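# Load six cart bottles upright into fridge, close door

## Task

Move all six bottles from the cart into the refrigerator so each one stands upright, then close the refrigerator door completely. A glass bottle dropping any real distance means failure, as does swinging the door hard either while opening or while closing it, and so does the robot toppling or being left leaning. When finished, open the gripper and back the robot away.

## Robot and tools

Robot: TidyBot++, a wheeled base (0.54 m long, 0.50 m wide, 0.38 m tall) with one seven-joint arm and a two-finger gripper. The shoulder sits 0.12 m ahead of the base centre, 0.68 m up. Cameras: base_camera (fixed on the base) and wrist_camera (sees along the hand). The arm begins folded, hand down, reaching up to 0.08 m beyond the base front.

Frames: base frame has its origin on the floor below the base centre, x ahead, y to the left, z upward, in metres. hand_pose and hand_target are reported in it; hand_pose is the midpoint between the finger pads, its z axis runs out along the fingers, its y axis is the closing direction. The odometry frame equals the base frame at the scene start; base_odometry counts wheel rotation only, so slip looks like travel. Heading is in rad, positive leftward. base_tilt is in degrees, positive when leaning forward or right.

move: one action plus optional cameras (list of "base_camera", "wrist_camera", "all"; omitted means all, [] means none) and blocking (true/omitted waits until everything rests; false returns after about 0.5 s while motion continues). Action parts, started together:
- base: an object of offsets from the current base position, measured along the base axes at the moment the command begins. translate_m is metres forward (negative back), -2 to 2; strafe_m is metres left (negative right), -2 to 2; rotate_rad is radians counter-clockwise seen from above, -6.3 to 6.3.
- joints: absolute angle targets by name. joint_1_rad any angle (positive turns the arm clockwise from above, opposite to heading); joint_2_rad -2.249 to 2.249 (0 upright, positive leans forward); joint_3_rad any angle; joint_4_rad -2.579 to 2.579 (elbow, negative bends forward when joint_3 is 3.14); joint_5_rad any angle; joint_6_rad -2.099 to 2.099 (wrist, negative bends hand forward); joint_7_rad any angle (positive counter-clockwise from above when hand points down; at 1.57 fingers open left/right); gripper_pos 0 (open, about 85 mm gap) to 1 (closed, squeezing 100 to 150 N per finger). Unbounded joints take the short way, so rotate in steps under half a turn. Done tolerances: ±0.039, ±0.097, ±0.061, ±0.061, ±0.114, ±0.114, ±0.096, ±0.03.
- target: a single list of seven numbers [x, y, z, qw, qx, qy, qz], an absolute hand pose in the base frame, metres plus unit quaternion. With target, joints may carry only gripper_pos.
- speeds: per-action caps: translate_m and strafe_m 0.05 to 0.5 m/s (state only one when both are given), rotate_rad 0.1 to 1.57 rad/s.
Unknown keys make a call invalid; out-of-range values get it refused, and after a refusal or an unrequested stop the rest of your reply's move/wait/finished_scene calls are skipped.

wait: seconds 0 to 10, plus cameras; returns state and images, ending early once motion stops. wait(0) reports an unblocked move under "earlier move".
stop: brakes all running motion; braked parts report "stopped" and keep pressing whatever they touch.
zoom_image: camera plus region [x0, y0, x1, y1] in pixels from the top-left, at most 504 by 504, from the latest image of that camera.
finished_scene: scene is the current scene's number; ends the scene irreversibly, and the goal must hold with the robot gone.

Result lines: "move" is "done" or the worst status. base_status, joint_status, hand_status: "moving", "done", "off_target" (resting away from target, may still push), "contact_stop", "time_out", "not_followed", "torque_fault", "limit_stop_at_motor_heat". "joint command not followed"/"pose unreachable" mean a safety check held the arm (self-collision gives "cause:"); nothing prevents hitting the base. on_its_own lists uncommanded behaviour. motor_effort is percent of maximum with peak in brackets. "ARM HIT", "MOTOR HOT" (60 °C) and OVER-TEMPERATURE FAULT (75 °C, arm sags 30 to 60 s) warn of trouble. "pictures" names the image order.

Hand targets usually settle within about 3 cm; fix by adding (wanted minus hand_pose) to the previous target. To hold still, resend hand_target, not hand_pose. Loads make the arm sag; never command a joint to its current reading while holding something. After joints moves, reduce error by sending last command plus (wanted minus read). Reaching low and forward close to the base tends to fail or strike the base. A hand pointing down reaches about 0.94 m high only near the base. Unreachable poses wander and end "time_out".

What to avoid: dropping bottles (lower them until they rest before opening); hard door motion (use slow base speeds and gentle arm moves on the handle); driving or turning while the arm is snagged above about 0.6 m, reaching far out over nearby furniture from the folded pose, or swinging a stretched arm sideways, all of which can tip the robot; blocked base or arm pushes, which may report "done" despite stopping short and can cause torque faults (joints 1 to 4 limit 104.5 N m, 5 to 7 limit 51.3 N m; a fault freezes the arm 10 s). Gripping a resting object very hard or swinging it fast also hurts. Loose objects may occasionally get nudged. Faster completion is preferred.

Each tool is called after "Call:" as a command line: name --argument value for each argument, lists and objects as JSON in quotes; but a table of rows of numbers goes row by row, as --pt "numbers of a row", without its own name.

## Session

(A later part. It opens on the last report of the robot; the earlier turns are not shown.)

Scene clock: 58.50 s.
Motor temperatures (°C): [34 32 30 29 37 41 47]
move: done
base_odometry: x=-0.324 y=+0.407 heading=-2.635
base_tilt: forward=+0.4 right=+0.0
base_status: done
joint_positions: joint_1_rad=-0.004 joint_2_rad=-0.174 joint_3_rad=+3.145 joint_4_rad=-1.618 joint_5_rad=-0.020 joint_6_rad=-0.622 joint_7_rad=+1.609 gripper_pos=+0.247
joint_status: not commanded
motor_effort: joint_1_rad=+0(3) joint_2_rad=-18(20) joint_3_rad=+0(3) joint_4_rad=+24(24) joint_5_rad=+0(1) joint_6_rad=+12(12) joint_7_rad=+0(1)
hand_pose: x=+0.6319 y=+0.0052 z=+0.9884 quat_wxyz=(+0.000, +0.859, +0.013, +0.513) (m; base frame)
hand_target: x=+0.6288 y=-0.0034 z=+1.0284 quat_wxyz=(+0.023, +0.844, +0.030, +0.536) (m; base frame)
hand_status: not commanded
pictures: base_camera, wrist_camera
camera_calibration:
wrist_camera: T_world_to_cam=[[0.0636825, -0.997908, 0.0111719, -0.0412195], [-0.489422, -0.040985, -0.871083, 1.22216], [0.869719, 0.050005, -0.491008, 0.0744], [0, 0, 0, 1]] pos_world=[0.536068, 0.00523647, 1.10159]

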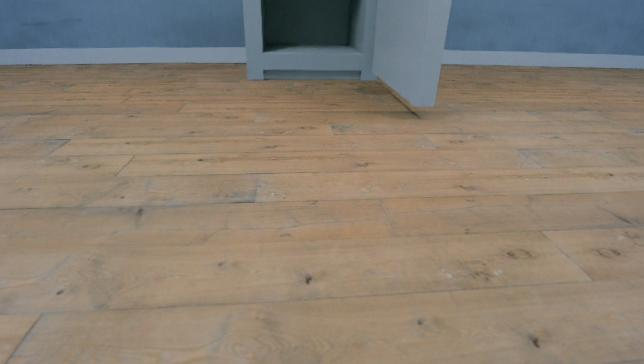

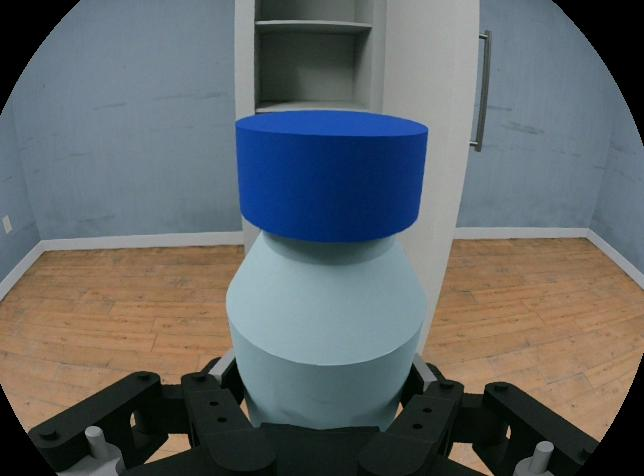

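Call:
move --base '{"translate_m": 0.6, "strafe_m": 0.1}'

Scene clock: 63.47 s.
Motor temperatures (°C): [34 32 30 30 37 41 47]
move: done
base_odometry: x=-0.801 y=+0.028 heading=-2.635
base_tilt: forward=+0.4 right=-0.1
base_status: done
joint_positions: joint_1_rad=-0.004 joint_2_rad=-0.165 joint_3_rad=+3.145 joint_4_rad=-1.617 joint_5_rad=-0.020 joint_6_rad=-0.624 joint_7_rad=+1.609 gripper_pos=+0.247
joint_status: not commanded
motor_effort: joint_1_rad=+1(1) joint_2_rad=-18(21) joint_3_rad=+0(1) joint_4_rad=+24(25) joint_5_rad=+0(0) joint_6_rad=+12(13) joint_7_rad=+0(1)
hand_pose: x=+0.6346 y=+0.0050 z=+0.9833 quat_wxyz=(+0.000, +0.861, +0.013, +0.508) (m; base frame)
hand_target: x=+0.6288 y=-0.0034 z=+1.0284 quat_wxyz=(+0.023, +0.844, +0.030, +0.536) (m; base frame)
hand_status: not commanded
pictures: base_camera, wrist_camera
camera_calibration:
wrist_camera: T_world_to_cam=[[0.0633999, -0.997933, 0.010453, -0.0406738], [-0.49883, -0.0407596, -0.865741, 1.21973], [0.864378, 0.0496736, -0.500383, 0.0821549], [0, 0, 0, 1]] pos_world=[0.540003, 0.00504493, 1.0975]

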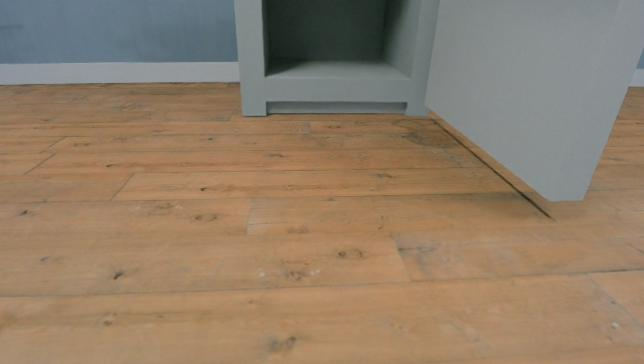

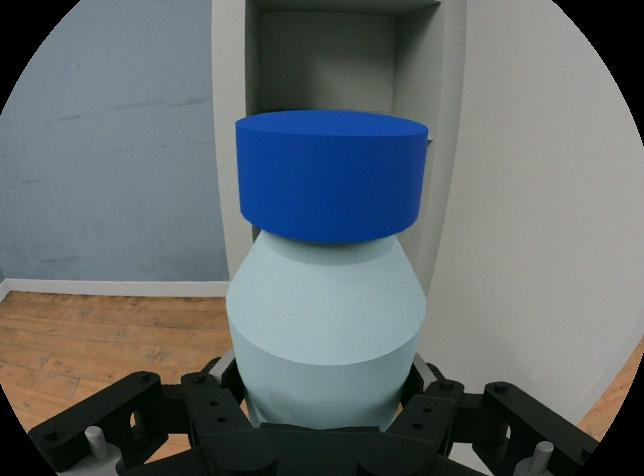

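Call:
move --base '{"rotate_rad": 0.08, "translate_m": 0.35}' --joints '{"joint_2_rad": -0.19, "joint_4_rad": -1.40, "joint_6_rad": -0.80}'

Scene clock: 68.53 s.
Motor temperatures (°C): [34 32 30 30 37 41 47]
move: off_target
base_odometry: x=-1.107 y=-0.142 heading=-2.554
base_tilt: forward=+0.4 right=+0.0
base_status: done
joint_positions: joint_1_rad=-0.005 joint_2_rad=-0.164 joint_3_rad=+3.145 joint_4_rad=-1.467 joint_5_rad=-0.020 joint_6_rad=-0.768 joint_7_rad=+1.609 gripper_pos=+0.247
joint_status: joint_4_rad off_target (ended at -1.467, target -1.400); the others done
motor_effort: joint_1_rad=+1(3) joint_2_rad=-17(21) joint_3_rad=+0(3) joint_4_rad=+24(26) joint_5_rad=+0(2) joint_6_rad=+12(13) joint_7_rad=+0(1)
hand_pose: x=+0.6268 y=+0.0064 z=+1.0307 quat_wxyz=(+0.000, +0.860, +0.015, +0.510) (m; base frame)
hand_target: x=+0.6155 y=-0.0034 z=+1.0736 quat_wxyz=(+0.023, +0.844, +0.030, +0.536) (m; base frame)
hand_status: not commanded
pictures: base_camera, wrist_camera
camera_calibration:
wrist_camera: T_world_to_cam=[[0.0675844, -0.997648, 0.0113988, -0.0428614], [-0.494177, -0.043398, -0.868277, 1.25665], [0.86673, 0.0530489, -0.495948, 0.106477], [0, 0, 0, 1]] pos_world=[0.531616, 0.00612694, 1.14441]

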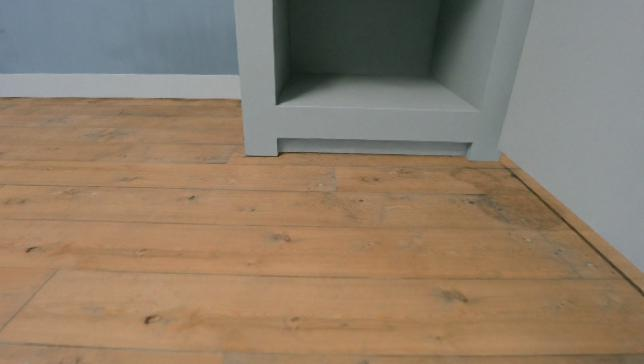

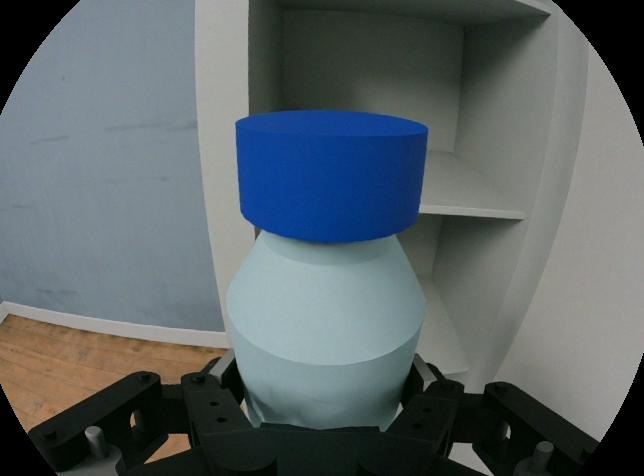

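Call:
move --base '{"rotate_rad": 0.025, "translate_m": 0.38}' --speeds '{"translate_m": 0.3}'

Scene clock: 73.57 s.
Motor temperatures (°C): [34 32 30 30 37 41 47]
move: done
base_odometry: x=-1.423 y=-0.352 heading=-2.528
base_tilt: forward=+0.4 right=+0.0
base_status: done
joint_positions: joint_1_rad=-0.005 joint_2_rad=-0.168 joint_3_rad=+3.146 joint_4_rad=-1.467 joint_5_rad=-0.020 joint_6_rad=-0.771 joint_7_rad=+1.609 gripper_pos=+0.247
joint_status: not commanded
motor_effort: joint_1_rad=+0(2) joint_2_rad=-17(20) joint_3_rad=+0(2) joint_4_rad=+24(24) joint_5_rad=+0(1) joint_6_rad=+12(13) joint_7_rad=+0(1)
hand_pose: x=+0.6246 y=+0.0055 z=+1.0322 quat_wxyz=(+0.000, +0.860, +0.014, +0.511) (m; base frame)
hand_target: x=+0.6155 y=-0.0034 z=+1.0736 quat_wxyz=(+0.023, +0.844, +0.030, +0.536) (m; base frame)
hand_status: not commanded
pictures: base_camera, wrist_camera
camera_calibration:
wrist_camera: T_world_to_cam=[[0.066101, -0.997749, 0.0112982, -0.0425397], [-0.493021, -0.0425027, -0.868979, 1.25689], [0.867503, 0.0518701, -0.494721, 0.10745], [0, 0, 0, 1]] pos_world=[0.52927, 0.00540374, 1.14585]

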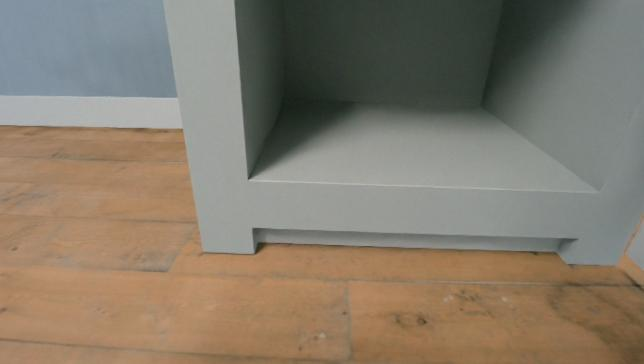

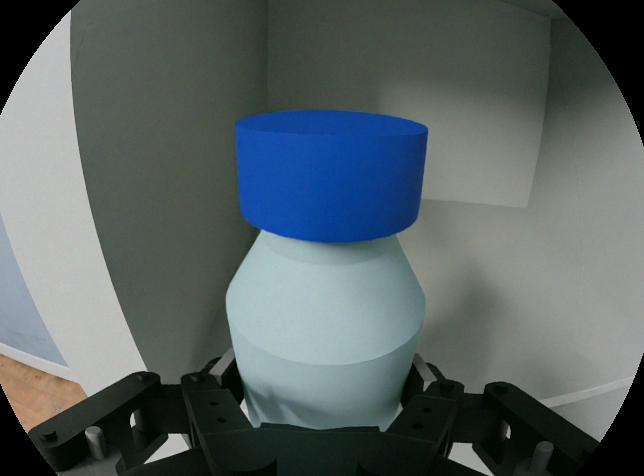

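Call:
zoom_image --camera "wrist_camera" --region '[400, 180, 644, 440]'

Scaled by 1.938.

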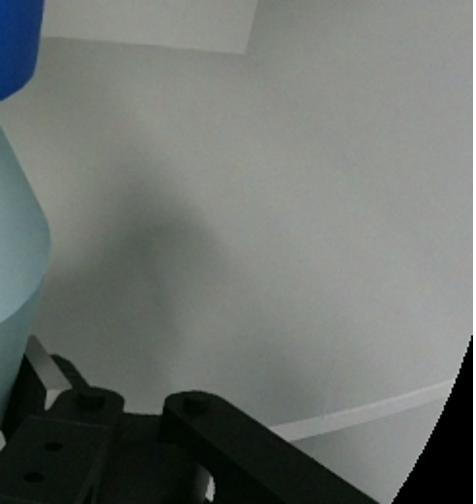

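Call:
move --joints '{"joint_4_rad": -1.34, "joint_6_rad": -0.86}'

Scene clock: 78.03 s.
Motor temperatures (°C): [34 32 30 30 37 41 47]
move: off_target
base_odometry: x=-1.423 y=-0.352 heading=-2.528
base_tilt: forward=+0.4 right=+0.0
base_status: not commanded
joint_positions: joint_1_rad=-0.005 joint_2_rad=-0.169 joint_3_rad=+3.146 joint_4_rad=-1.409 joint_5_rad=-0.020 joint_6_rad=-0.830 joint_7_rad=+1.609 gripper_pos=+0.247
joint_status: joint_4_rad off_target (ended at -1.409, target -1.340); the others done
motor_effort: joint_1_rad=+0(1) joint_2_rad=-16(18) joint_3_rad=-1(1) joint_4_rad=+23(25) joint_5_rad=+0(0) joint_6_rad=+12(13) joint_7_rad=+0(1)
hand_pose: x=+0.6189 y=+0.0058 z=+1.0497 quat_wxyz=(+0.000, +0.860, +0.015, +0.511) (m; base frame)
hand_target: x=+0.6083 y=-0.0033 z=+1.0910 quat_wxyz=(+0.023, +0.844, +0.030, +0.536) (m; base frame)
hand_status: not commanded
pictures: base_camera, wrist_camera
camera_calibration:
wrist_camera: T_world_to_cam=[[0.0672116, -0.997671, 0.0116272, -0.0431567], [-0.493148, -0.0433487, -0.868865, 1.26925], [0.867345, 0.0526639, -0.494913, 0.121344], [0, 0, 0, 1]] pos_world=[0.523581, 0.00557368, 1.16336]

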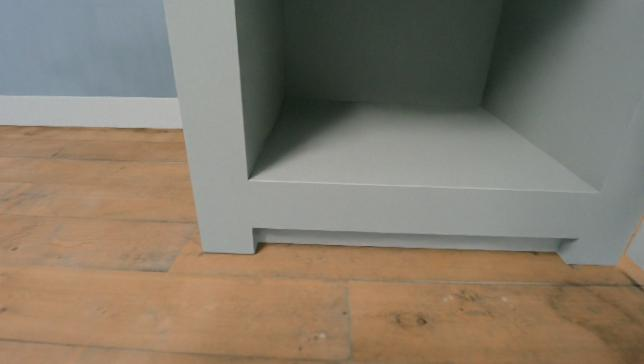

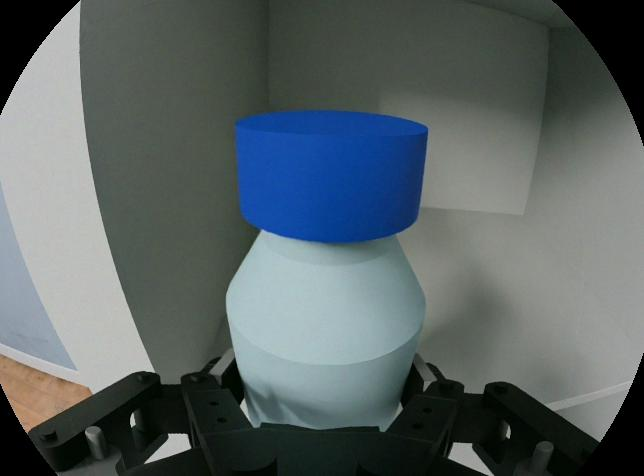

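Call:
move --base '{"translate_m": 0.295}' --speeds '{"translate_m": 0.25}'

Scene clock: 80.30 s.
Motor temperatures (°C): [34 32 30 30 37 41 47]
move: done
base_odometry: x=-1.665 y=-0.522 heading=-2.528
base_tilt: forward=+0.4 right=+0.0
base_status: done
joint_positions: joint_1_rad=-0.005 joint_2_rad=-0.170 joint_3_rad=+3.146 joint_4_rad=-1.408 joint_5_rad=-0.020 joint_6_rad=-0.832 joint_7_rad=+1.609 gripper_pos=+0.247
joint_status: not commanded
motor_effort: joint_1_rad=+0(1) joint_2_rad=-17(20) joint_3_rad=+0(1) joint_4_rad=+23(24) joint_5_rad=+0(1) joint_6_rad=+12(13) joint_7_rad=+0(1)
hand_pose: x=+0.6184 y=+0.0058 z=+1.0498 quat_wxyz=(+0.000, +0.860, +0.015, +0.510) (m; base frame)
hand_target: x=+0.6083 y=-0.0033 z=+1.0910 quat_wxyz=(+0.023, +0.844, +0.030, +0.536) (m; base frame)
hand_status: not commanded
pictures: base_camera, wrist_camera
camera_calibration:
wrist_camera: T_world_to_cam=[[0.067259, -0.997668, 0.0115797, -0.0430978], [-0.493894, -0.0433762, -0.86844, 1.26907], [0.866917, 0.0526913, -0.49566, 0.122825], [0, 0, 0, 1]] pos_world=[0.523208, 0.00557851, 1.16349]

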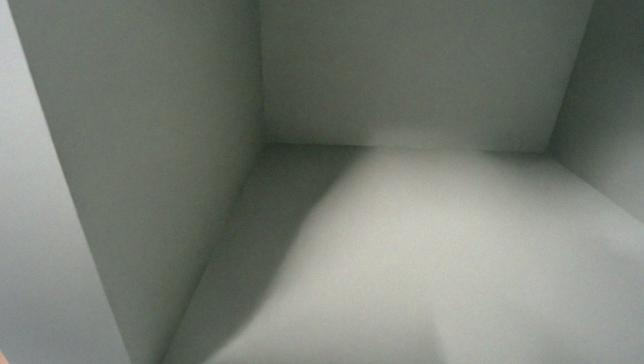

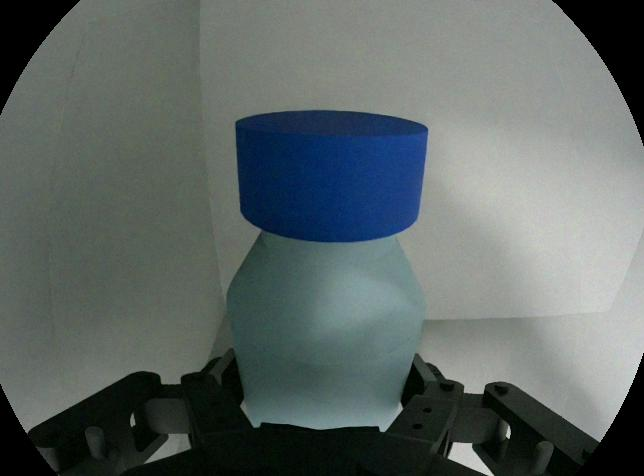

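Call:
move --joints '{"joint_2_rad": -0.19, "joint_4_rad": -1.42, "joint_6_rad": -0.78}' --cameras '[]'

Call:
move --joints '{"joint_2_rad": -0.19, "joint_4_rad": -1.46, "joint_6_rad": -0.74}' --cameras '["wrist_camera"]'

Scene clock: 81.87 s.
Motor temperatures (°C): [34 32 30 30 37 41 47]
move: done
base_odometry: x=-1.665 y=-0.522 heading=-2.528
base_tilt: forward=+0.4 right=+0.0
base_status: not commanded
joint_positions: joint_1_rad=-0.005 joint_2_rad=-0.170 joint_3_rad=+3.146 joint_4_rad=-1.429 joint_5_rad=-0.020 joint_6_rad=-0.827 joint_7_rad=+1.609 gripper_pos=+0.247
joint_status: all done
motor_effort: joint_1_rad=+0(1) joint_2_rad=-17(17) joint_3_rad=+0(1) joint_4_rad=+23(24) joint_5_rad=+0(0) joint_6_rad=+12(13) joint_7_rad=+0(1)
hand_pose: x=+0.6180 y=+0.0058 z=+1.0392 quat_wxyz=(+0.000, +0.864, +0.014, +0.503) (m; base frame)
hand_target: x=+0.6177 y=-0.0034 z=+1.0677 quat_wxyz=(+0.023, +0.844, +0.030, +0.536) (m; base frame)
hand_status: not commanded
pictures: none
No camera images: "cameras" was empty.

Scene clock: 82.57 s.
Motor temperatures (°C): [34 32 30 30 37 41 47]
move: done
base_odometry: x=-1.665 y=-0.522 heading=-2.528
base_tilt: forward=+0.4 right=+0.0
base_status: not commanded
joint_positions: joint_1_rad=-0.005 joint_2_rad=-0.170 joint_3_rad=+3.146 joint_4_rad=-1.462 joint_5_rad=-0.020 joint_6_rad=-0.809 joint_7_rad=+1.609 gripper_pos=+0.247
joint_status: all done
motor_effort: joint_1_rad=+0(1) joint_2_rad=-16(18) joint_3_rad=+0(1) joint_4_rad=+23(25) joint_5_rad=+0(0) joint_6_rad=+12(13) joint_7_rad=+0(1)
hand_pose: x=+0.6187 y=+0.0057 z=+1.0251 quat_wxyz=(+0.000, +0.868, +0.014, +0.497) (m; base frame)
hand_target: x=+0.6216 y=-0.0034 z=+1.0558 quat_wxyz=(+0.023, +0.844, +0.030, +0.536) (m; base frame)
hand_status: not commanded
pictures: wrist_camera
camera_calibration:
wrist_camera: T_world_to_cam=[[0.0671818, -0.997697, 0.00935375, -0.0405795], [-0.520806, -0.0430628, -0.852588, 1.24822], [0.851027, 0.0524069, -0.5225, 0.147706], [0, 0, 0, 1]] pos_world=[0.527105, 0.00552494, 1.14177]

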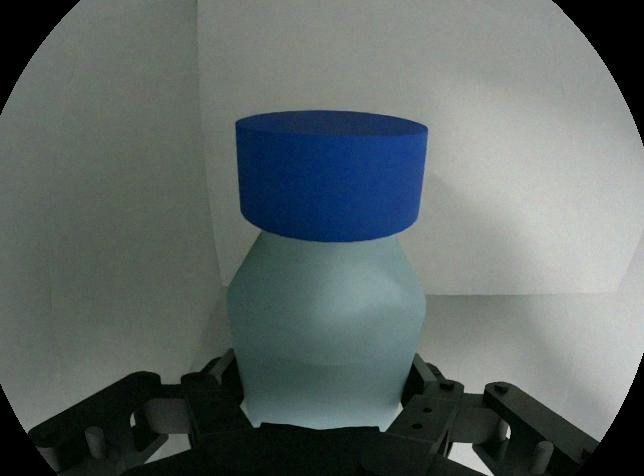

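Call:
move --joints '{"joint_2_rad": -0.19, "joint_4_rad": -1.48, "joint_6_rad": -0.66}' --cameras '[]'

Call:
move --joints '{"joint_2_rad": -0.19, "joint_4_rad": -1.51, "joint_6_rad": -0.63}' --cameras '["wrist_camera"]'

Scene clock: 83.80 s.
Motor temperatures (°C): [34 32 30 30 37 41 47]
move: done
base_odometry: x=-1.665 y=-0.522 heading=-2.528
base_tilt: forward=+0.4 right=+0.0
base_status: not commanded
joint_positions: joint_1_rad=-0.005 joint_2_rad=-0.170 joint_3_rad=+3.146 joint_4_rad=-1.482 joint_5_rad=-0.020 joint_6_rad=-0.731 joint_7_rad=+1.609 gripper_pos=+0.247
joint_status: all done
motor_effort: joint_1_rad=+0(1) joint_2_rad=-17(18) joint_3_rad=+0(1) joint_4_rad=+23(24) joint_5_rad=+0(0) joint_6_rad=+12(12) joint_7_rad=+0(1)
hand_pose: x=+0.6292 y=+0.0054 z=+1.0353 quat_wxyz=(+0.000, +0.853, +0.014, +0.522) (m; base frame)
hand_target: x=+0.6309 y=-0.0035 z=+1.0669 quat_wxyz=(+0.024, +0.827, +0.029, +0.561) (m; base frame)
hand_status: not commanded
pictures: none
No camera images: "cameras" was empty.

Scene clock: 84.47 s.
Motor temperatures (°C): [34 32 30 30 37 41 47]
move: done
base_odometry: x=-1.665 y=-0.522 heading=-2.528
base_tilt: forward=+0.4 right=+0.0
base_status: not commanded
joint_positions: joint_1_rad=-0.005 joint_2_rad=-0.170 joint_3_rad=+3.146 joint_4_rad=-1.511 joint_5_rad=-0.020 joint_6_rad=-0.708 joint_7_rad=+1.609 gripper_pos=+0.247
joint_status: all done
motor_effort: joint_1_rad=+0(1) joint_2_rad=-17(19) joint_3_rad=+0(1) joint_4_rad=+24(25) joint_5_rad=+0(0) joint_6_rad=+12(13) joint_7_rad=+0(1)
hand_pose: x=+0.6305 y=+0.0053 z=+1.0248 quat_wxyz=(+0.000, +0.854, +0.013, +0.519) (m; base frame)
hand_target: x=+0.6333 y=-0.0035 z=+1.0578 quat_wxyz=(+0.024, +0.827, +0.029, +0.561) (m; base frame)
hand_status: not commanded
pictures: wrist_camera
camera_calibration:
wrist_camera: T_world_to_cam=[[0.0646423, -0.997833, 0.0123156, -0.0432463], [-0.475204, -0.0416326, -0.87889, 1.25226], [0.877498, 0.0509611, -0.476865, 0.0741184], [0, 0, 0, 1]] pos_world=[0.532838, 0.00520528, 1.13648]

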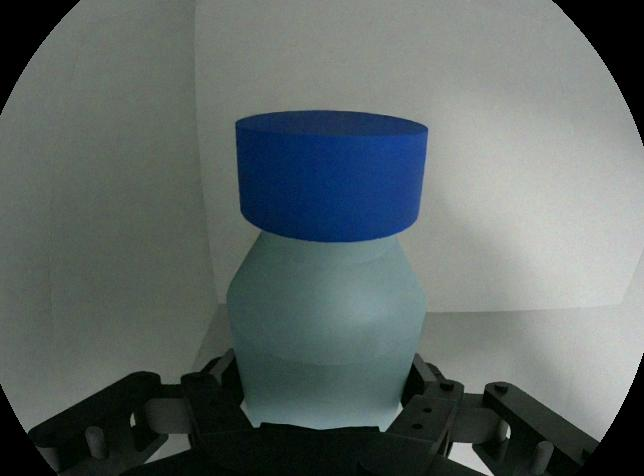

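Call:
move --joints '{"joint_2_rad": -0.19, "joint_4_rad": -1.545, "joint_6_rad": -0.595}' --cameras '[]'

Call:
move --joints '{"joint_2_rad": -0.19, "joint_4_rad": -1.575, "joint_6_rad": -0.565}' --cameras '["wrist_camera"]'

Scene clock: 85.63 s.
Motor temperatures (°C): [34 32 30 30 37 41 47]
move: done
base_odometry: x=-1.665 y=-0.522 heading=-2.528
base_tilt: forward=+0.4 right=-0.1
base_status: not commanded
joint_positions: joint_1_rad=-0.005 joint_2_rad=-0.170 joint_3_rad=+3.146 joint_4_rad=-1.546 joint_5_rad=-0.020 joint_6_rad=-0.675 joint_7_rad=+1.609 gripper_pos=+0.247
joint_status: all done
motor_effort: joint_1_rad=+0(1) joint_2_rad=-17(18) joint_3_rad=+1(1) joint_4_rad=+23(25) joint_5_rad=+0(0) joint_6_rad=+12(13) joint_7_rad=+0(1)
hand_pose: x=+0.6325 y=+0.0051 z=+1.0133 quat_wxyz=(+0.000, +0.855, +0.013, +0.519) (m; base frame)
hand_target: x=+0.6359 y=-0.0035 z=+1.0471 quat_wxyz=(+0.024, +0.827, +0.029, +0.561) (m; base frame)
hand_status: not commanded
pictures: none
No camera images: "cameras" was empty.

Scene clock: 86.30 s.
Motor temperatures (°C): [34 32 30 30 37 41 47]
move: done
base_odometry: x=-1.665 y=-0.522 heading=-2.528
base_tilt: forward=+0.4 right=+0.0
base_status: not commanded
joint_positions: joint_1_rad=-0.005 joint_2_rad=-0.170 joint_3_rad=+3.146 joint_4_rad=-1.576 joint_5_rad=-0.020 joint_6_rad=-0.646 joint_7_rad=+1.609 gripper_pos=+0.247
joint_status: all done
motor_effort: joint_1_rad=+1(1) joint_2_rad=-17(18) joint_3_rad=+0(1) joint_4_rad=+23(25) joint_5_rad=+0(0) joint_6_rad=+12(13) joint_7_rad=+0(1)
hand_pose: x=+0.6341 y=+0.0050 z=+1.0040 quat_wxyz=(+0.000, +0.855, +0.013, +0.518) (m; base frame)
hand_target: x=+0.6378 y=-0.0035 z=+1.0378 quat_wxyz=(+0.024, +0.827, +0.029, +0.561) (m; base frame)
hand_status: not commanded
pictures: wrist_camera
camera_calibration:
wrist_camera: T_world_to_cam=[[0.0634701, -0.997913, 0.0119003, -0.0423455], [-0.477653, -0.0408456, -0.877599, 1.23592], [0.876253, 0.050017, -0.479248, 0.0642105], [0, 0, 0, 1]] pos_world=[0.536765, 0.00501326, 1.11592]

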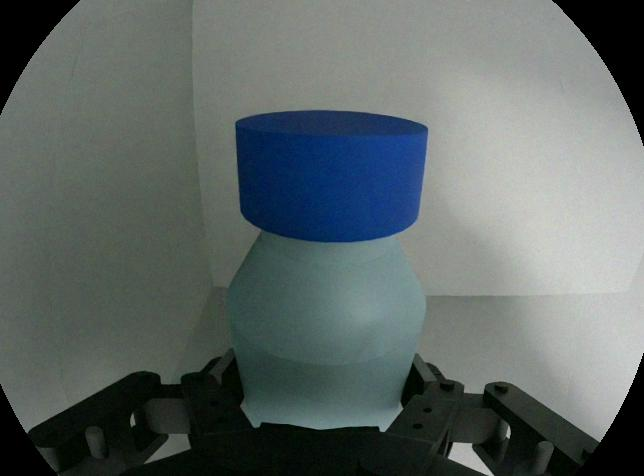

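Call:
move --joints '{"joint_2_rad": -0.19, "joint_4_rad": -1.60, "joint_6_rad": -0.54}' --cameras '[]'

Call:
move --joints '{"joint_2_rad": -0.19, "joint_4_rad": -1.62, "joint_6_rad": -0.52}' --cameras '["wrist_camera"]'

Scene clock: 87.57 s.
Motor temperatures (°C): [34 32 30 30 37 41 47]
move: done
base_odometry: x=-1.665 y=-0.522 heading=-2.528
base_tilt: forward=+0.4 right=+0.0
base_status: not commanded
joint_positions: joint_1_rad=-0.005 joint_2_rad=-0.170 joint_3_rad=+3.146 joint_4_rad=-1.600 joint_5_rad=-0.020 joint_6_rad=-0.621 joint_7_rad=+1.609 gripper_pos=+0.247
joint_status: all done
motor_effort: joint_1_rad=+0(1) joint_2_rad=-17(19) joint_3_rad=+0(1) joint_4_rad=+24(25) joint_5_rad=+0(0) joint_6_rad=+11(13) joint_7_rad=+0(1)
hand_pose: x=+0.6354 y=+0.0049 z=+0.9965 quat_wxyz=(+0.001, +0.855, +0.013, +0.519) (m; base frame)
hand_target: x=+0.6391 y=-0.0035 z=+1.0301 quat_wxyz=(+0.024, +0.827, +0.029, +0.561) (m; base frame)
hand_status: not commanded
pictures: none
No camera images: "cameras" was empty.

Scene clock: 88.17 s.
Motor temperatures (°C): [34 32 30 30 37 41 47]
move: done
base_odometry: x=-1.665 y=-0.522 heading=-2.528
base_tilt: forward=+0.4 right=+0.0
base_status: not commanded
joint_positions: joint_1_rad=-0.005 joint_2_rad=-0.170 joint_3_rad=+3.146 joint_4_rad=-1.620 joint_5_rad=-0.020 joint_6_rad=-0.601 joint_7_rad=+1.609 gripper_pos=+0.247
joint_status: all done
motor_effort: joint_1_rad=+1(1) joint_2_rad=-17(18) joint_3_rad=+0(1) joint_4_rad=+24(25) joint_5_rad=+0(0) joint_6_rad=+12(13) joint_7_rad=+0(1)
hand_pose: x=+0.6362 y=+0.0048 z=+0.9905 quat_wxyz=(+0.001, +0.855, +0.012, +0.519) (m; base frame)
hand_target: x=+0.6401 y=-0.0035 z=+1.0239 quat_wxyz=(+0.024, +0.827, +0.029, +0.561) (m; base frame)
hand_status: not commanded
pictures: wrist_camera
camera_calibration:
wrist_camera: T_world_to_cam=[[0.0625842, -0.99797, 0.0118216, -0.0418881], [-0.47703, -0.0403153, -0.877962, 1.22501], [0.876656, 0.0493073, -0.478585, 0.0550091], [0, 0, 0, 1]] pos_world=[0.538762, 0.0048711, 1.10233]

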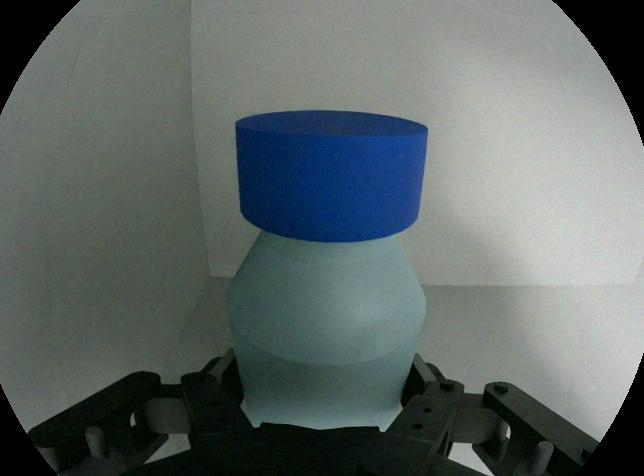

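Call:
move --joints '{"joint_2_rad": -0.19, "joint_4_rad": -1.64, "joint_6_rad": -0.50}' --cameras '[]'

Call:
move --joints '{"joint_2_rad": -0.19, "joint_4_rad": -1.66, "joint_6_rad": -0.48}' --cameras '["wrist_camera"]'

Scene clock: 89.37 s.
Motor temperatures (°C): [34 32 30 30 37 41 47]
move: done
base_odometry: x=-1.665 y=-0.522 heading=-2.528
base_tilt: forward=+0.4 right=-0.1
base_status: not commanded
joint_positions: joint_1_rad=-0.005 joint_2_rad=-0.170 joint_3_rad=+3.146 joint_4_rad=-1.640 joint_5_rad=-0.020 joint_6_rad=-0.581 joint_7_rad=+1.609 gripper_pos=+0.247
joint_status: all done
motor_effort: joint_1_rad=+0(1) joint_2_rad=-18(18) joint_3_rad=+1(1) joint_4_rad=+24(25) joint_5_rad=+0(0) joint_6_rad=+12(13) joint_7_rad=+0(0)
hand_pose: x=+0.6369 y=+0.0047 z=+0.9843 quat_wxyz=(+0.001, +0.855, +0.012, +0.519) (m; base frame)
hand_target: x=+0.6409 y=-0.0035 z=+1.0176 quat_wxyz=(+0.024, +0.827, +0.029, +0.561) (m; base frame)
hand_status: not commanded
pictures: none
No camera images: "cameras" was empty.

Scene clock: 89.93 s.
Motor temperatures (°C): [34 32 30 30 37 41 47]
move: done
base_odometry: x=-1.665 y=-0.522 heading=-2.528
base_tilt: forward=+0.4 right=+0.0
base_status: not commanded
joint_positions: joint_1_rad=-0.005 joint_2_rad=-0.170 joint_3_rad=+3.146 joint_4_rad=-1.655 joint_5_rad=-0.020 joint_6_rad=-0.557 joint_7_rad=+1.609 gripper_pos=+0.247
joint_status: all done
motor_effort: joint_1_rad=+0(1) joint_2_rad=-17(18) joint_3_rad=+0(1) joint_4_rad=+24(25) joint_5_rad=+0(0) joint_6_rad=+12(12) joint_7_rad=+0(1)
hand_pose: x=+0.6384 y=+0.0045 z=+0.9820 quat_wxyz=(+0.001, +0.853, +0.012, +0.522) (m; base frame)
hand_target: x=+0.6416 y=-0.0035 z=+1.0114 quat_wxyz=(+0.024, +0.827, +0.029, +0.561) (m; base frame)
hand_status: not commanded
pictures: wrist_camera
camera_calibration:
wrist_camera: T_world_to_cam=[[0.0616132, -0.998025, 0.0122784, -0.0419758], [-0.469276, -0.0398237, -0.882153, 1.2178], [0.8809, 0.0485903, -0.470802, 0.0386367], [0, 0, 0, 1]] pos_world=[0.540035, 0.004727, 1.09299]

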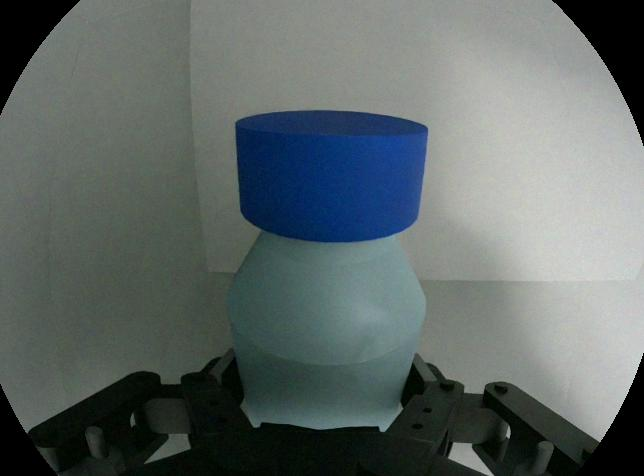

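Call:
move --joints '{"joint_2_rad": -0.19, "joint_4_rad": -1.69, "joint_6_rad": -0.46}' --cameras '["wrist_camera"]'

Scene clock: 90.90 s.
Motor temperatures (°C): [34 32 30 30 37 41 47]
move: done
base_odometry: x=-1.665 y=-0.522 heading=-2.528
base_tilt: forward=+0.4 right=-0.1
base_status: not commanded
joint_positions: joint_1_rad=-0.005 joint_2_rad=-0.176 joint_3_rad=+3.146 joint_4_rad=-1.674 joint_5_rad=-0.020 joint_6_rad=-0.530 joint_7_rad=+1.609 gripper_pos=+0.247
joint_status: all done
motor_effort: joint_1_rad=+1(1) joint_2_rad=-14(18) joint_3_rad=+1(1) joint_4_rad=+21(24) joint_5_rad=+1(1) joint_6_rad=+11(12) joint_7_rad=+0(0)
hand_pose: x=+0.6382 y=+0.0044 z=+0.9821 quat_wxyz=(+0.001, +0.849, +0.012, +0.529) (m; base frame)
hand_target: x=+0.6412 y=-0.0035 z=+0.9991 quat_wxyz=(+0.024, +0.830, +0.029, +0.557) (m; base frame)
hand_status: not commanded
pictures: wrist_camera
camera_calibration:
wrist_camera: T_world_to_cam=[[0.0608079, -0.998063, 0.0131409, -0.0424781], [-0.455572, -0.0394654, -0.889323, 1.216], [0.888119, 0.0480913, -0.45709, 0.0208136], [0, 0, 0, 1]] pos_world=[0.538074, 0.00459319, 1.09149]

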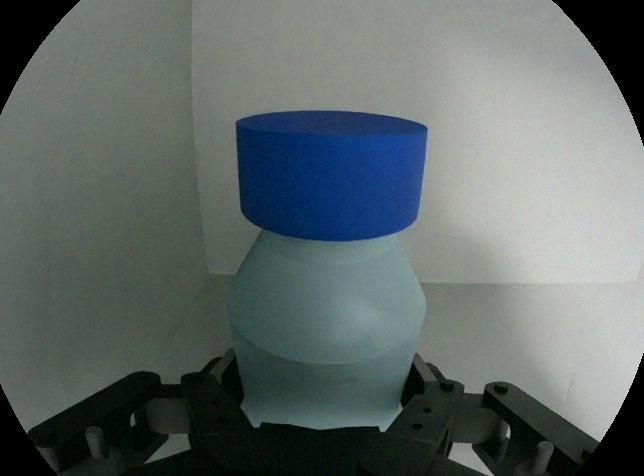

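Call:
move --joints '{"joint_6_rad": -0.485}' --cameras '[]'

Call:
move --joints '{"gripper_pos": 0.0}'

Scene clock: 91.90 s.
Motor temperatures (°C): [34 32 30 30 37 41 47]
move: done
base_odometry: x=-1.665 y=-0.522 heading=-2.528
base_tilt: forward=+0.4 right=+0.0
base_status: not commanded
joint_positions: joint_1_rad=-0.005 joint_2_rad=-0.176 joint_3_rad=+3.146 joint_4_rad=-1.674 joint_5_rad=-0.020 joint_6_rad=-0.530 joint_7_rad=+1.609 gripper_pos=+0.247
joint_status: all done
motor_effort: joint_1_rad=+1(1) joint_2_rad=-14(14) joint_3_rad=+1(1) joint_4_rad=+21(22) joint_5_rad=+1(1) joint_6_rad=+11(11) joint_7_rad=-1(1)
hand_pose: x=+0.6382 y=+0.0044 z=+0.9821 quat_wxyz=(+0.001, +0.849, +0.012, +0.529) (m; base frame)
hand_target: x=+0.6382 y=-0.0034 z=+0.9919 quat_wxyz=(+0.023, +0.837, +0.029, +0.546) (m; base frame)
hand_status: not commanded
pictures: none
No camera images: "cameras" was empty.

Scene clock: 92.73 s.
Motor temperatures (°C): [34 32 30 30 37 41 47]
move: done
base_odometry: x=-1.665 y=-0.522 heading=-2.528
base_tilt: forward=+0.4 right=+0.0
base_status: not commanded
joint_positions: joint_1_rad=-0.005 joint_2_rad=-0.179 joint_3_rad=+3.146 joint_4_rad=-1.674 joint_5_rad=-0.020 joint_6_rad=-0.527 joint_7_rad=+1.609 gripper_pos=+0.000
joint_status: all done
motor_effort: joint_1_rad=+1(1) joint_2_rad=-14(16) joint_3_rad=+0(1) joint_4_rad=+20(22) joint_5_rad=+0(1) joint_6_rad=+8(11) joint_7_rad=+0(1)
hand_pose: x=+0.6377 y=+0.0043 z=+0.9839 quat_wxyz=(+0.001, +0.847, +0.012, +0.531) (m; base frame)
hand_target: x=+0.6382 y=-0.0034 z=+0.9919 quat_wxyz=(+0.023, +0.837, +0.029, +0.546) (m; base frame)
hand_status: not commanded
pictures: base_camera, wrist_camera
camera_calibration:
wrist_camera: T_world_to_cam=[[0.0606965, -0.998066, 0.0134131, -0.0426834], [-0.451341, -0.0394286, -0.89148, 1.21684], [0.890285, 0.0480558, -0.452861, 0.0166082], [0, 0, 0, 1]] pos_world=[0.537016, 0.00457952, 1.09289]

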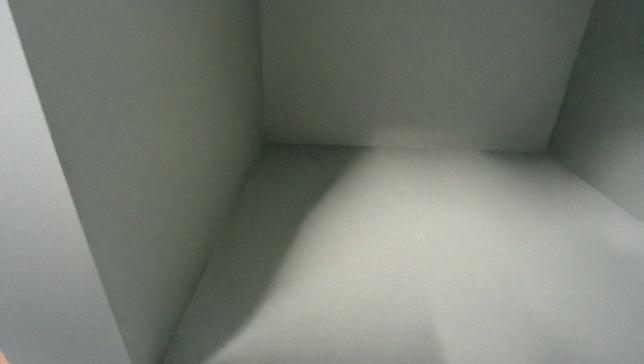

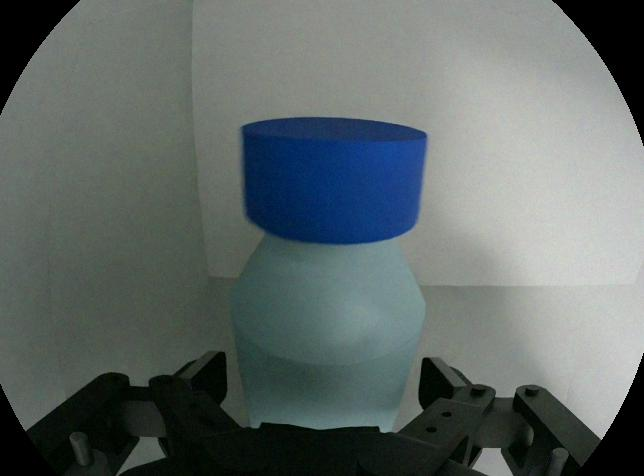

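Call:
wait --seconds 0.3 --cameras '["wrist_camera"]'

Call:
move --base '{"translate_m": -0.3}' --speeds '{"translate_m": 0.3}'

Scene clock: 93.27 s.
Motor temperatures (°C): [34 32 30 30 37 41 47]
base_odometry: x=-1.665 y=-0.522 heading=-2.528
base_tilt: forward=+0.4 right=+0.0
base_status: not commanded
joint_positions: joint_1_rad=-0.005 joint_2_rad=-0.179 joint_3_rad=+3.146 joint_4_rad=-1.674 joint_5_rad=-0.020 joint_6_rad=-0.527 joint_7_rad=+1.609 gripper_pos=+0.000
joint_status: all done
motor_effort: joint_1_rad=+1(1) joint_2_rad=-13(16) joint_3_rad=+0(1) joint_4_rad=+20(22) joint_5_rad=+0(1) joint_6_rad=+8(11) joint_7_rad=+0(1)
hand_pose: x=+0.6377 y=+0.0043 z=+0.9839 quat_wxyz=(+0.001, +0.847, +0.012, +0.531) (m; base frame)
hand_target: x=+0.6382 y=-0.0034 z=+0.9919 quat_wxyz=(+0.023, +0.837, +0.029, +0.546) (m; base frame)
hand_status: not commanded
wait: 0.30 s; at rest by 0.03 s
pictures: wrist_camera
camera_calibration:
wrist_camera: T_world_to_cam=[[0.0606965, -0.998066, 0.0134131, -0.0426834], [-0.451341, -0.0394286, -0.89148, 1.21684], [0.890285, 0.0480558, -0.452861, 0.0166082], [0, 0, 0, 1]] pos_world=[0.537016, 0.00457952, 1.09289]

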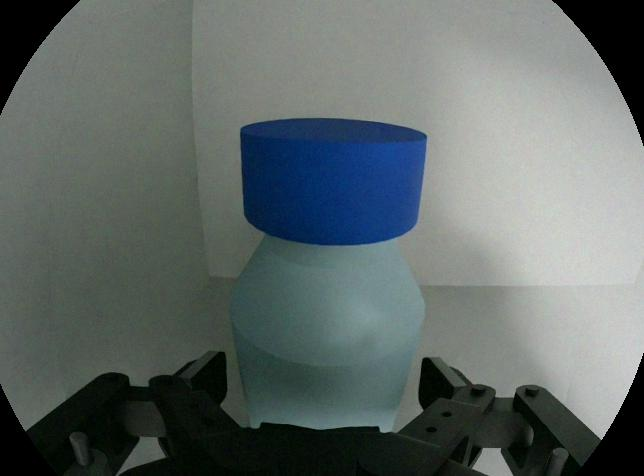

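Scene clock: 95.17 s.
Motor temperatures (°C): [34 32 30 30 37 41 47]
move: done
base_odometry: x=-1.419 y=-0.349 heading=-2.527
base_tilt: forward=+0.4 right=+0.0
base_status: done
joint_positions: joint_1_rad=-0.004 joint_2_rad=-0.194 joint_3_rad=+3.147 joint_4_rad=-1.674 joint_5_rad=-0.020 joint_6_rad=-0.527 joint_7_rad=+1.609 gripper_pos=+0.000
joint_status: not commanded
motor_effort: joint_1_rad=+1(2) joint_2_rad=-13(18) joint_3_rad=+1(2) joint_4_rad=+20(20) joint_5_rad=+0(0) joint_6_rad=+8(9) joint_7_rad=+0(1)
hand_pose: x=+0.6330 y=+0.0037 z=+0.9917 quat_wxyz=(+0.001, +0.843, +0.011, +0.537) (m; base frame)
hand_target: x=+0.6382 y=-0.0034 z=+0.9919 quat_wxyz=(+0.023, +0.837, +0.029, +0.546) (m; base frame)
hand_status: not commanded
pictures: base_camera, wrist_camera
camera_calibration:
wrist_camera: T_world_to_cam=[[0.0594182, -0.998134, 0.0140945, -0.0429964], [-0.437866, -0.0387493, -0.898205, 1.21983], [0.897074, 0.0471982, -0.439352, 0.00658123], [0, 0, 0, 1]] pos_world=[0.530774, 0.00404085, 1.09916]

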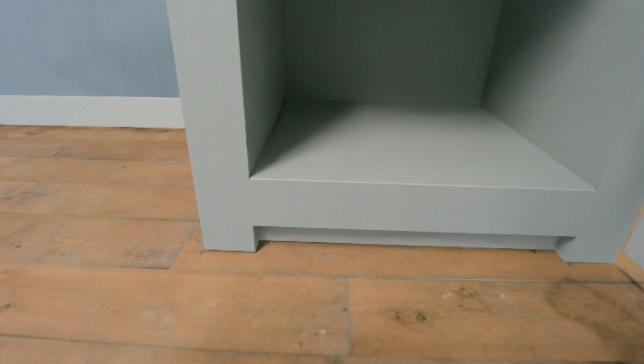

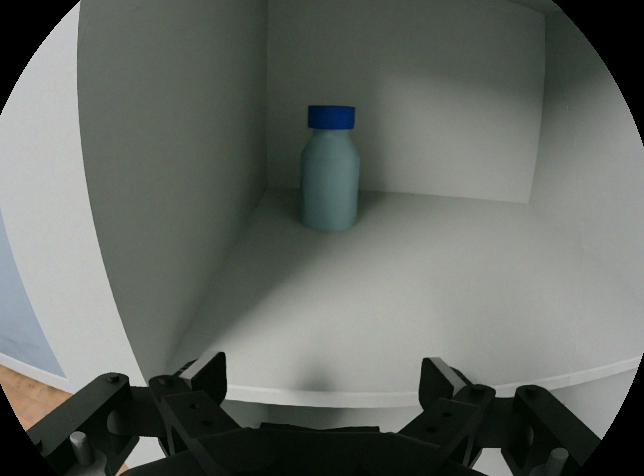

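Call:
move --base '{"translate_m": -0.5}' --joints '{"joint_2_rad": 0.0, "joint_4_rad": -1.33, "joint_6_rad": -0.70}' --cameras '[]'

Call:
move --base '{"translate_m": -0.04, "strafe_m": -0.596, "rotate_rad": 3.566}'

Scene clock: 100.10 s.
Motor temperatures (°C): [34 32 30 30 37 41 47]
move: done
base_odometry: x=-1.010 y=-0.061 heading=-2.526
base_tilt: forward=+0.4 right=+0.0
base_status: done
joint_positions: joint_1_rad=-0.004 joint_2_rad=-0.019 joint_3_rad=+3.147 joint_4_rad=-1.372 joint_5_rad=-0.020 joint_6_rad=-0.648 joint_7_rad=+1.609 gripper_pos=+0.000
joint_status: all done
motor_effort: joint_1_rad=+1(1) joint_2_rad=-18(21) joint_3_rad=-1(1) joint_4_rad=+20(21) joint_5_rad=+0(0) joint_6_rad=+9(10) joint_7_rad=+0(1)
hand_pose: x=+0.7011 y=+0.0045 z=+1.0402 quat_wxyz=(+0.001, +0.842, +0.012, +0.540) (m; base frame)
hand_target: x=+0.7034 y=-0.0036 z=+1.0395 quat_wxyz=(+0.023, +0.849, +0.030, +0.527) (m; base frame)
hand_status: not commanded
pictures: none
No camera images: "cameras" was empty.

Scene clock: 104.20 s.
Motor temperatures (°C): [34 32 30 30 37 41 47]
move: done
base_odometry: x=-1.322 y=+0.449 heading=+1.039
base_tilt: forward=+0.4 right=+0.0
base_status: done
joint_positions: joint_1_rad=-0.001 joint_2_rad=-0.005 joint_3_rad=+3.148 joint_4_rad=-1.372 joint_5_rad=-0.020 joint_6_rad=-0.648 joint_7_rad=+1.609 gripper_pos=+0.000
joint_status: not commanded
motor_effort: joint_1_rad=+0(3) joint_2_rad=-19(22) joint_3_rad=+0(2) joint_4_rad=+19(20) joint_5_rad=+0(1) joint_6_rad=+9(9) joint_7_rad=+0(1)
hand_pose: x=+0.7060 y=+0.0014 z=+1.0322 quat_wxyz=(+0.003, +0.846, +0.010, +0.534) (m; base frame)
hand_target: x=+0.7034 y=-0.0036 z=+1.0395 quat_wxyz=(+0.023, +0.849, +0.030, +0.527) (m; base frame)
hand_status: not commanded
pictures: base_camera, wrist_camera
camera_calibration:
wrist_camera: T_world_to_cam=[[0.056534, -0.998289, 0.014907, -0.0489979], [-0.445676, -0.0385941, -0.894362, 1.28962], [0.893407, 0.0439182, -0.447095, -0.0304158], [0, 0, 0, 1]] pos_world=[0.604698, 0.00219359, 1.14052]

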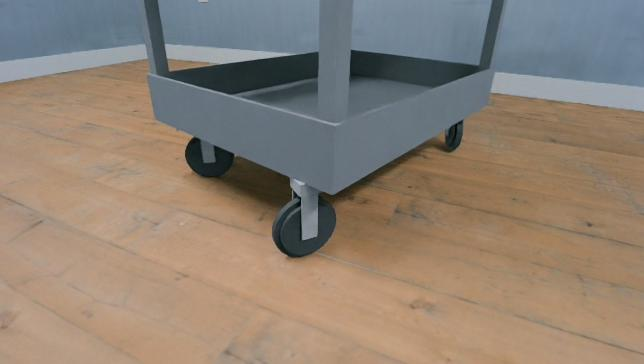

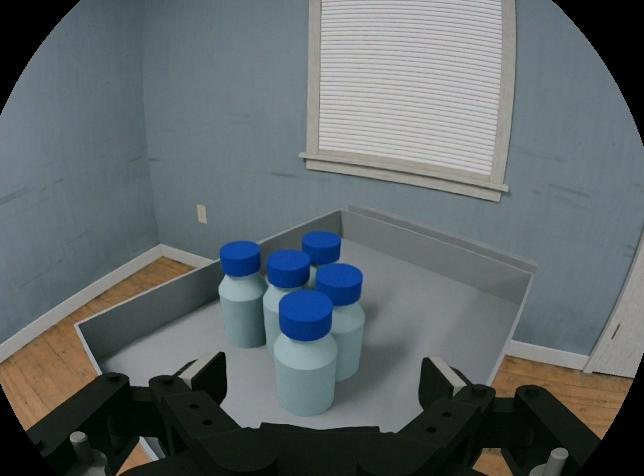

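Call:
move --base '{"translate_m": 0.179, "strafe_m": 0.023}' --joints '{"gripper_pos": 0.08}' --cameras '[]'

Call:
move --joints '{"joint_2_rad": 0.015, "joint_4_rad": -1.64, "joint_6_rad": -0.37}'

Scene clock: 107.33 s.
Motor temperatures (°C): [34 32 30 31 37 41 47]
move: done
base_odometry: x=-1.251 y=+0.615 heading=+1.040
base_tilt: forward=+0.4 right=-0.1
base_status: done
joint_positions: joint_1_rad=-0.001 joint_2_rad=+0.000 joint_3_rad=+3.148 joint_4_rad=-1.371 joint_5_rad=-0.020 joint_6_rad=-0.649 joint_7_rad=+1.609 gripper_pos=+0.080
joint_status: all done
motor_effort: joint_1_rad=+0(1) joint_2_rad=-19(22) joint_3_rad=-1(1) joint_4_rad=+20(21) joint_5_rad=+0(0) joint_6_rad=+9(9) joint_7_rad=+0(1)
hand_pose: x=+0.7077 y=+0.0014 z=+1.0295 quat_wxyz=(+0.003, +0.847, +0.010, +0.532) (m; base frame)
hand_target: x=+0.7034 y=-0.0036 z=+1.0395 quat_wxyz=(+0.023, +0.849, +0.030, +0.527) (m; base frame)
hand_status: not commanded
pictures: none
No camera images: "cameras" was empty.

Scene clock: 109.00 s.
Motor temperatures (°C): [34 32 30 30 37 41 47]
move: done
base_odometry: x=-1.251 y=+0.615 heading=+1.040
base_tilt: forward=+0.4 right=+0.0
base_status: not commanded
joint_positions: joint_1_rad=-0.001 joint_2_rad=+0.002 joint_3_rad=+3.148 joint_4_rad=-1.615 joint_5_rad=-0.020 joint_6_rad=-0.428 joint_7_rad=+1.609 gripper_pos=+0.080
joint_status: all done
motor_effort: joint_1_rad=+0(1) joint_2_rad=-19(21) joint_3_rad=-1(1) joint_4_rad=+20(22) joint_5_rad=+0(0) joint_6_rad=+8(10) joint_7_rad=+0(1)
hand_pose: x=+0.7110 y=+0.0002 z=+0.9463 quat_wxyz=(+0.003, +0.853, +0.008, +0.522) (m; base frame)
hand_target: x=+0.7184 y=-0.0036 z=+0.9395 quat_wxyz=(+0.023, +0.848, +0.030, +0.529) (m; base frame)
hand_status: not commanded
pictures: base_camera, wrist_camera
camera_calibration:
wrist_camera: T_world_to_cam=[[0.052599, -0.998533, 0.012862, -0.0444395], [-0.471344, -0.0361793, -0.881207, 1.2207], [0.88038, 0.0402882, -0.472555, -0.0398189], [0, 0, 0, 1]] pos_world=[0.612762, 0.00139401, 1.05744]

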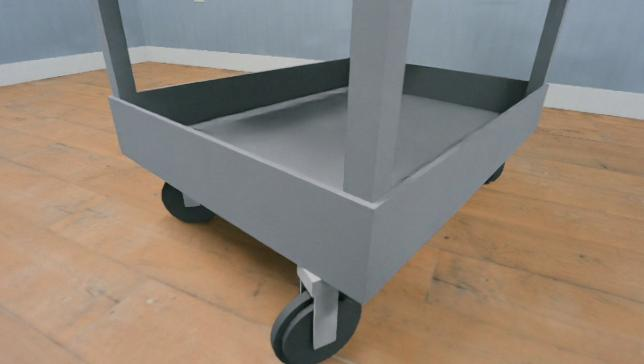

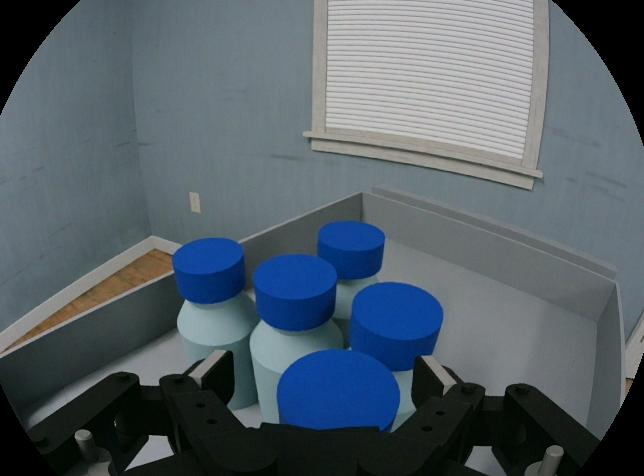

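Call:
move --base '{"translate_m": -0.007, "strafe_m": -0.006}' --joints '{"gripper_pos": 0.05}' --cameras '[]'

Call:
move --joints '{"joint_2_rad": 0.05, "joint_4_rad": -1.81, "joint_6_rad": -0.17}'

Scene clock: 110.63 s.
Motor temperatures (°C): [34 32 30 30 37 41 47]
move: done
base_odometry: x=-1.249 y=+0.606 heading=+1.040
base_tilt: forward=+0.4 right=+0.0
base_status: done
joint_positions: joint_1_rad=+0.000 joint_2_rad=+0.003 joint_3_rad=+3.149 joint_4_rad=-1.615 joint_5_rad=-0.020 joint_6_rad=-0.426 joint_7_rad=+1.609 gripper_pos=+0.050
joint_status: all done
motor_effort: joint_1_rad=+0(2) joint_2_rad=-19(22) joint_3_rad=+1(2) joint_4_rad=+20(21) joint_5_rad=+0(1) joint_6_rad=+9(9) joint_7_rad=+0(1)
hand_pose: x=+0.7115 y=-0.0003 z=+0.9464 quat_wxyz=(+0.004, +0.853, +0.008, +0.522) (m; base frame)
hand_target: x=+0.7184 y=-0.0036 z=+0.9395 quat_wxyz=(+0.023, +0.848, +0.030, +0.529) (m; base frame)
hand_status: not commanded
pictures: none
No camera images: "cameras" was empty.

Scene clock: 112.07 s.
Motor temperatures (°C): [34 32 30 30 37 41 47]
move: done
base_odometry: x=-1.249 y=+0.606 heading=+1.040
base_tilt: forward=+0.4 right=+0.0
base_status: not commanded
joint_positions: joint_1_rad=+0.000 joint_2_rad=+0.033 joint_3_rad=+3.149 joint_4_rad=-1.787 joint_5_rad=-0.020 joint_6_rad=-0.228 joint_7_rad=+1.609 gripper_pos=+0.050
joint_status: all done
motor_effort: joint_1_rad=+0(1) joint_2_rad=-20(22) joint_3_rad=+0(1) joint_4_rad=+19(21) joint_5_rad=+0(1) joint_6_rad=+8(9) joint_7_rad=+0(1)
hand_pose: x=+0.7141 y=-0.0014 z=+0.8816 quat_wxyz=(+0.005, +0.854, +0.006, +0.520) (m; base frame)
hand_target: x=+0.7205 y=-0.0036 z=+0.8744 quat_wxyz=(+0.023, +0.849, +0.030, +0.527) (m; base frame)
hand_status: not commanded
pictures: base_camera, wrist_camera
camera_calibration:
wrist_camera: T_world_to_cam=[[0.0479088, -0.998761, 0.0134418, -0.0425756], [-0.475186, -0.0346266, -0.879204, 1.1661], [0.87858, 0.0357342, -0.476256, -0.0686067], [0, 0, 0, 1]] pos_world=[0.616431, 0.000306747, 0.993137]

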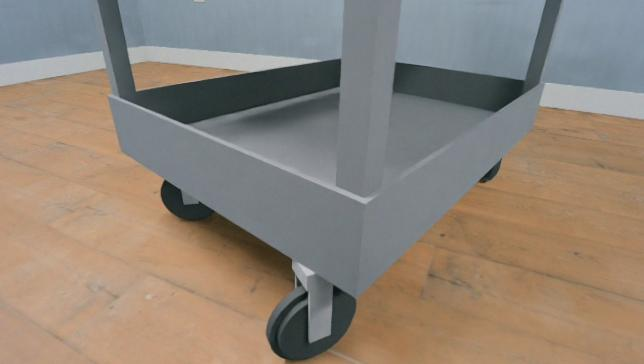

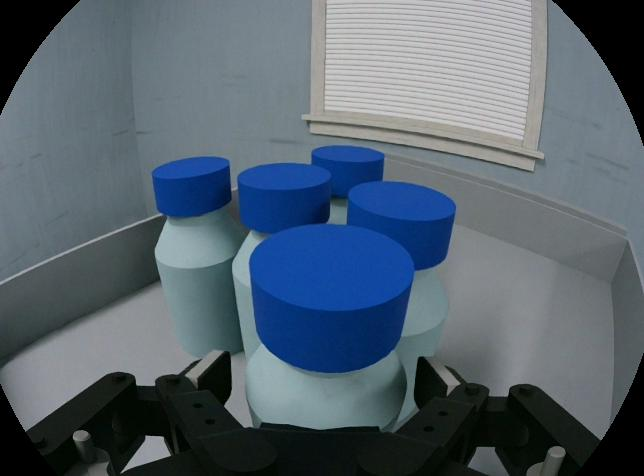

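Call:
zoom_image --camera "wrist_camera" --region '[180, 200, 500, 450]'

Scaled by 1.575.

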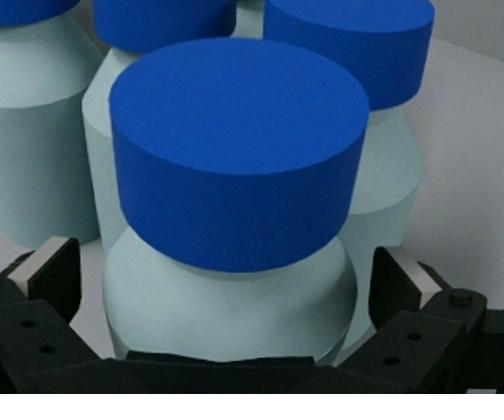

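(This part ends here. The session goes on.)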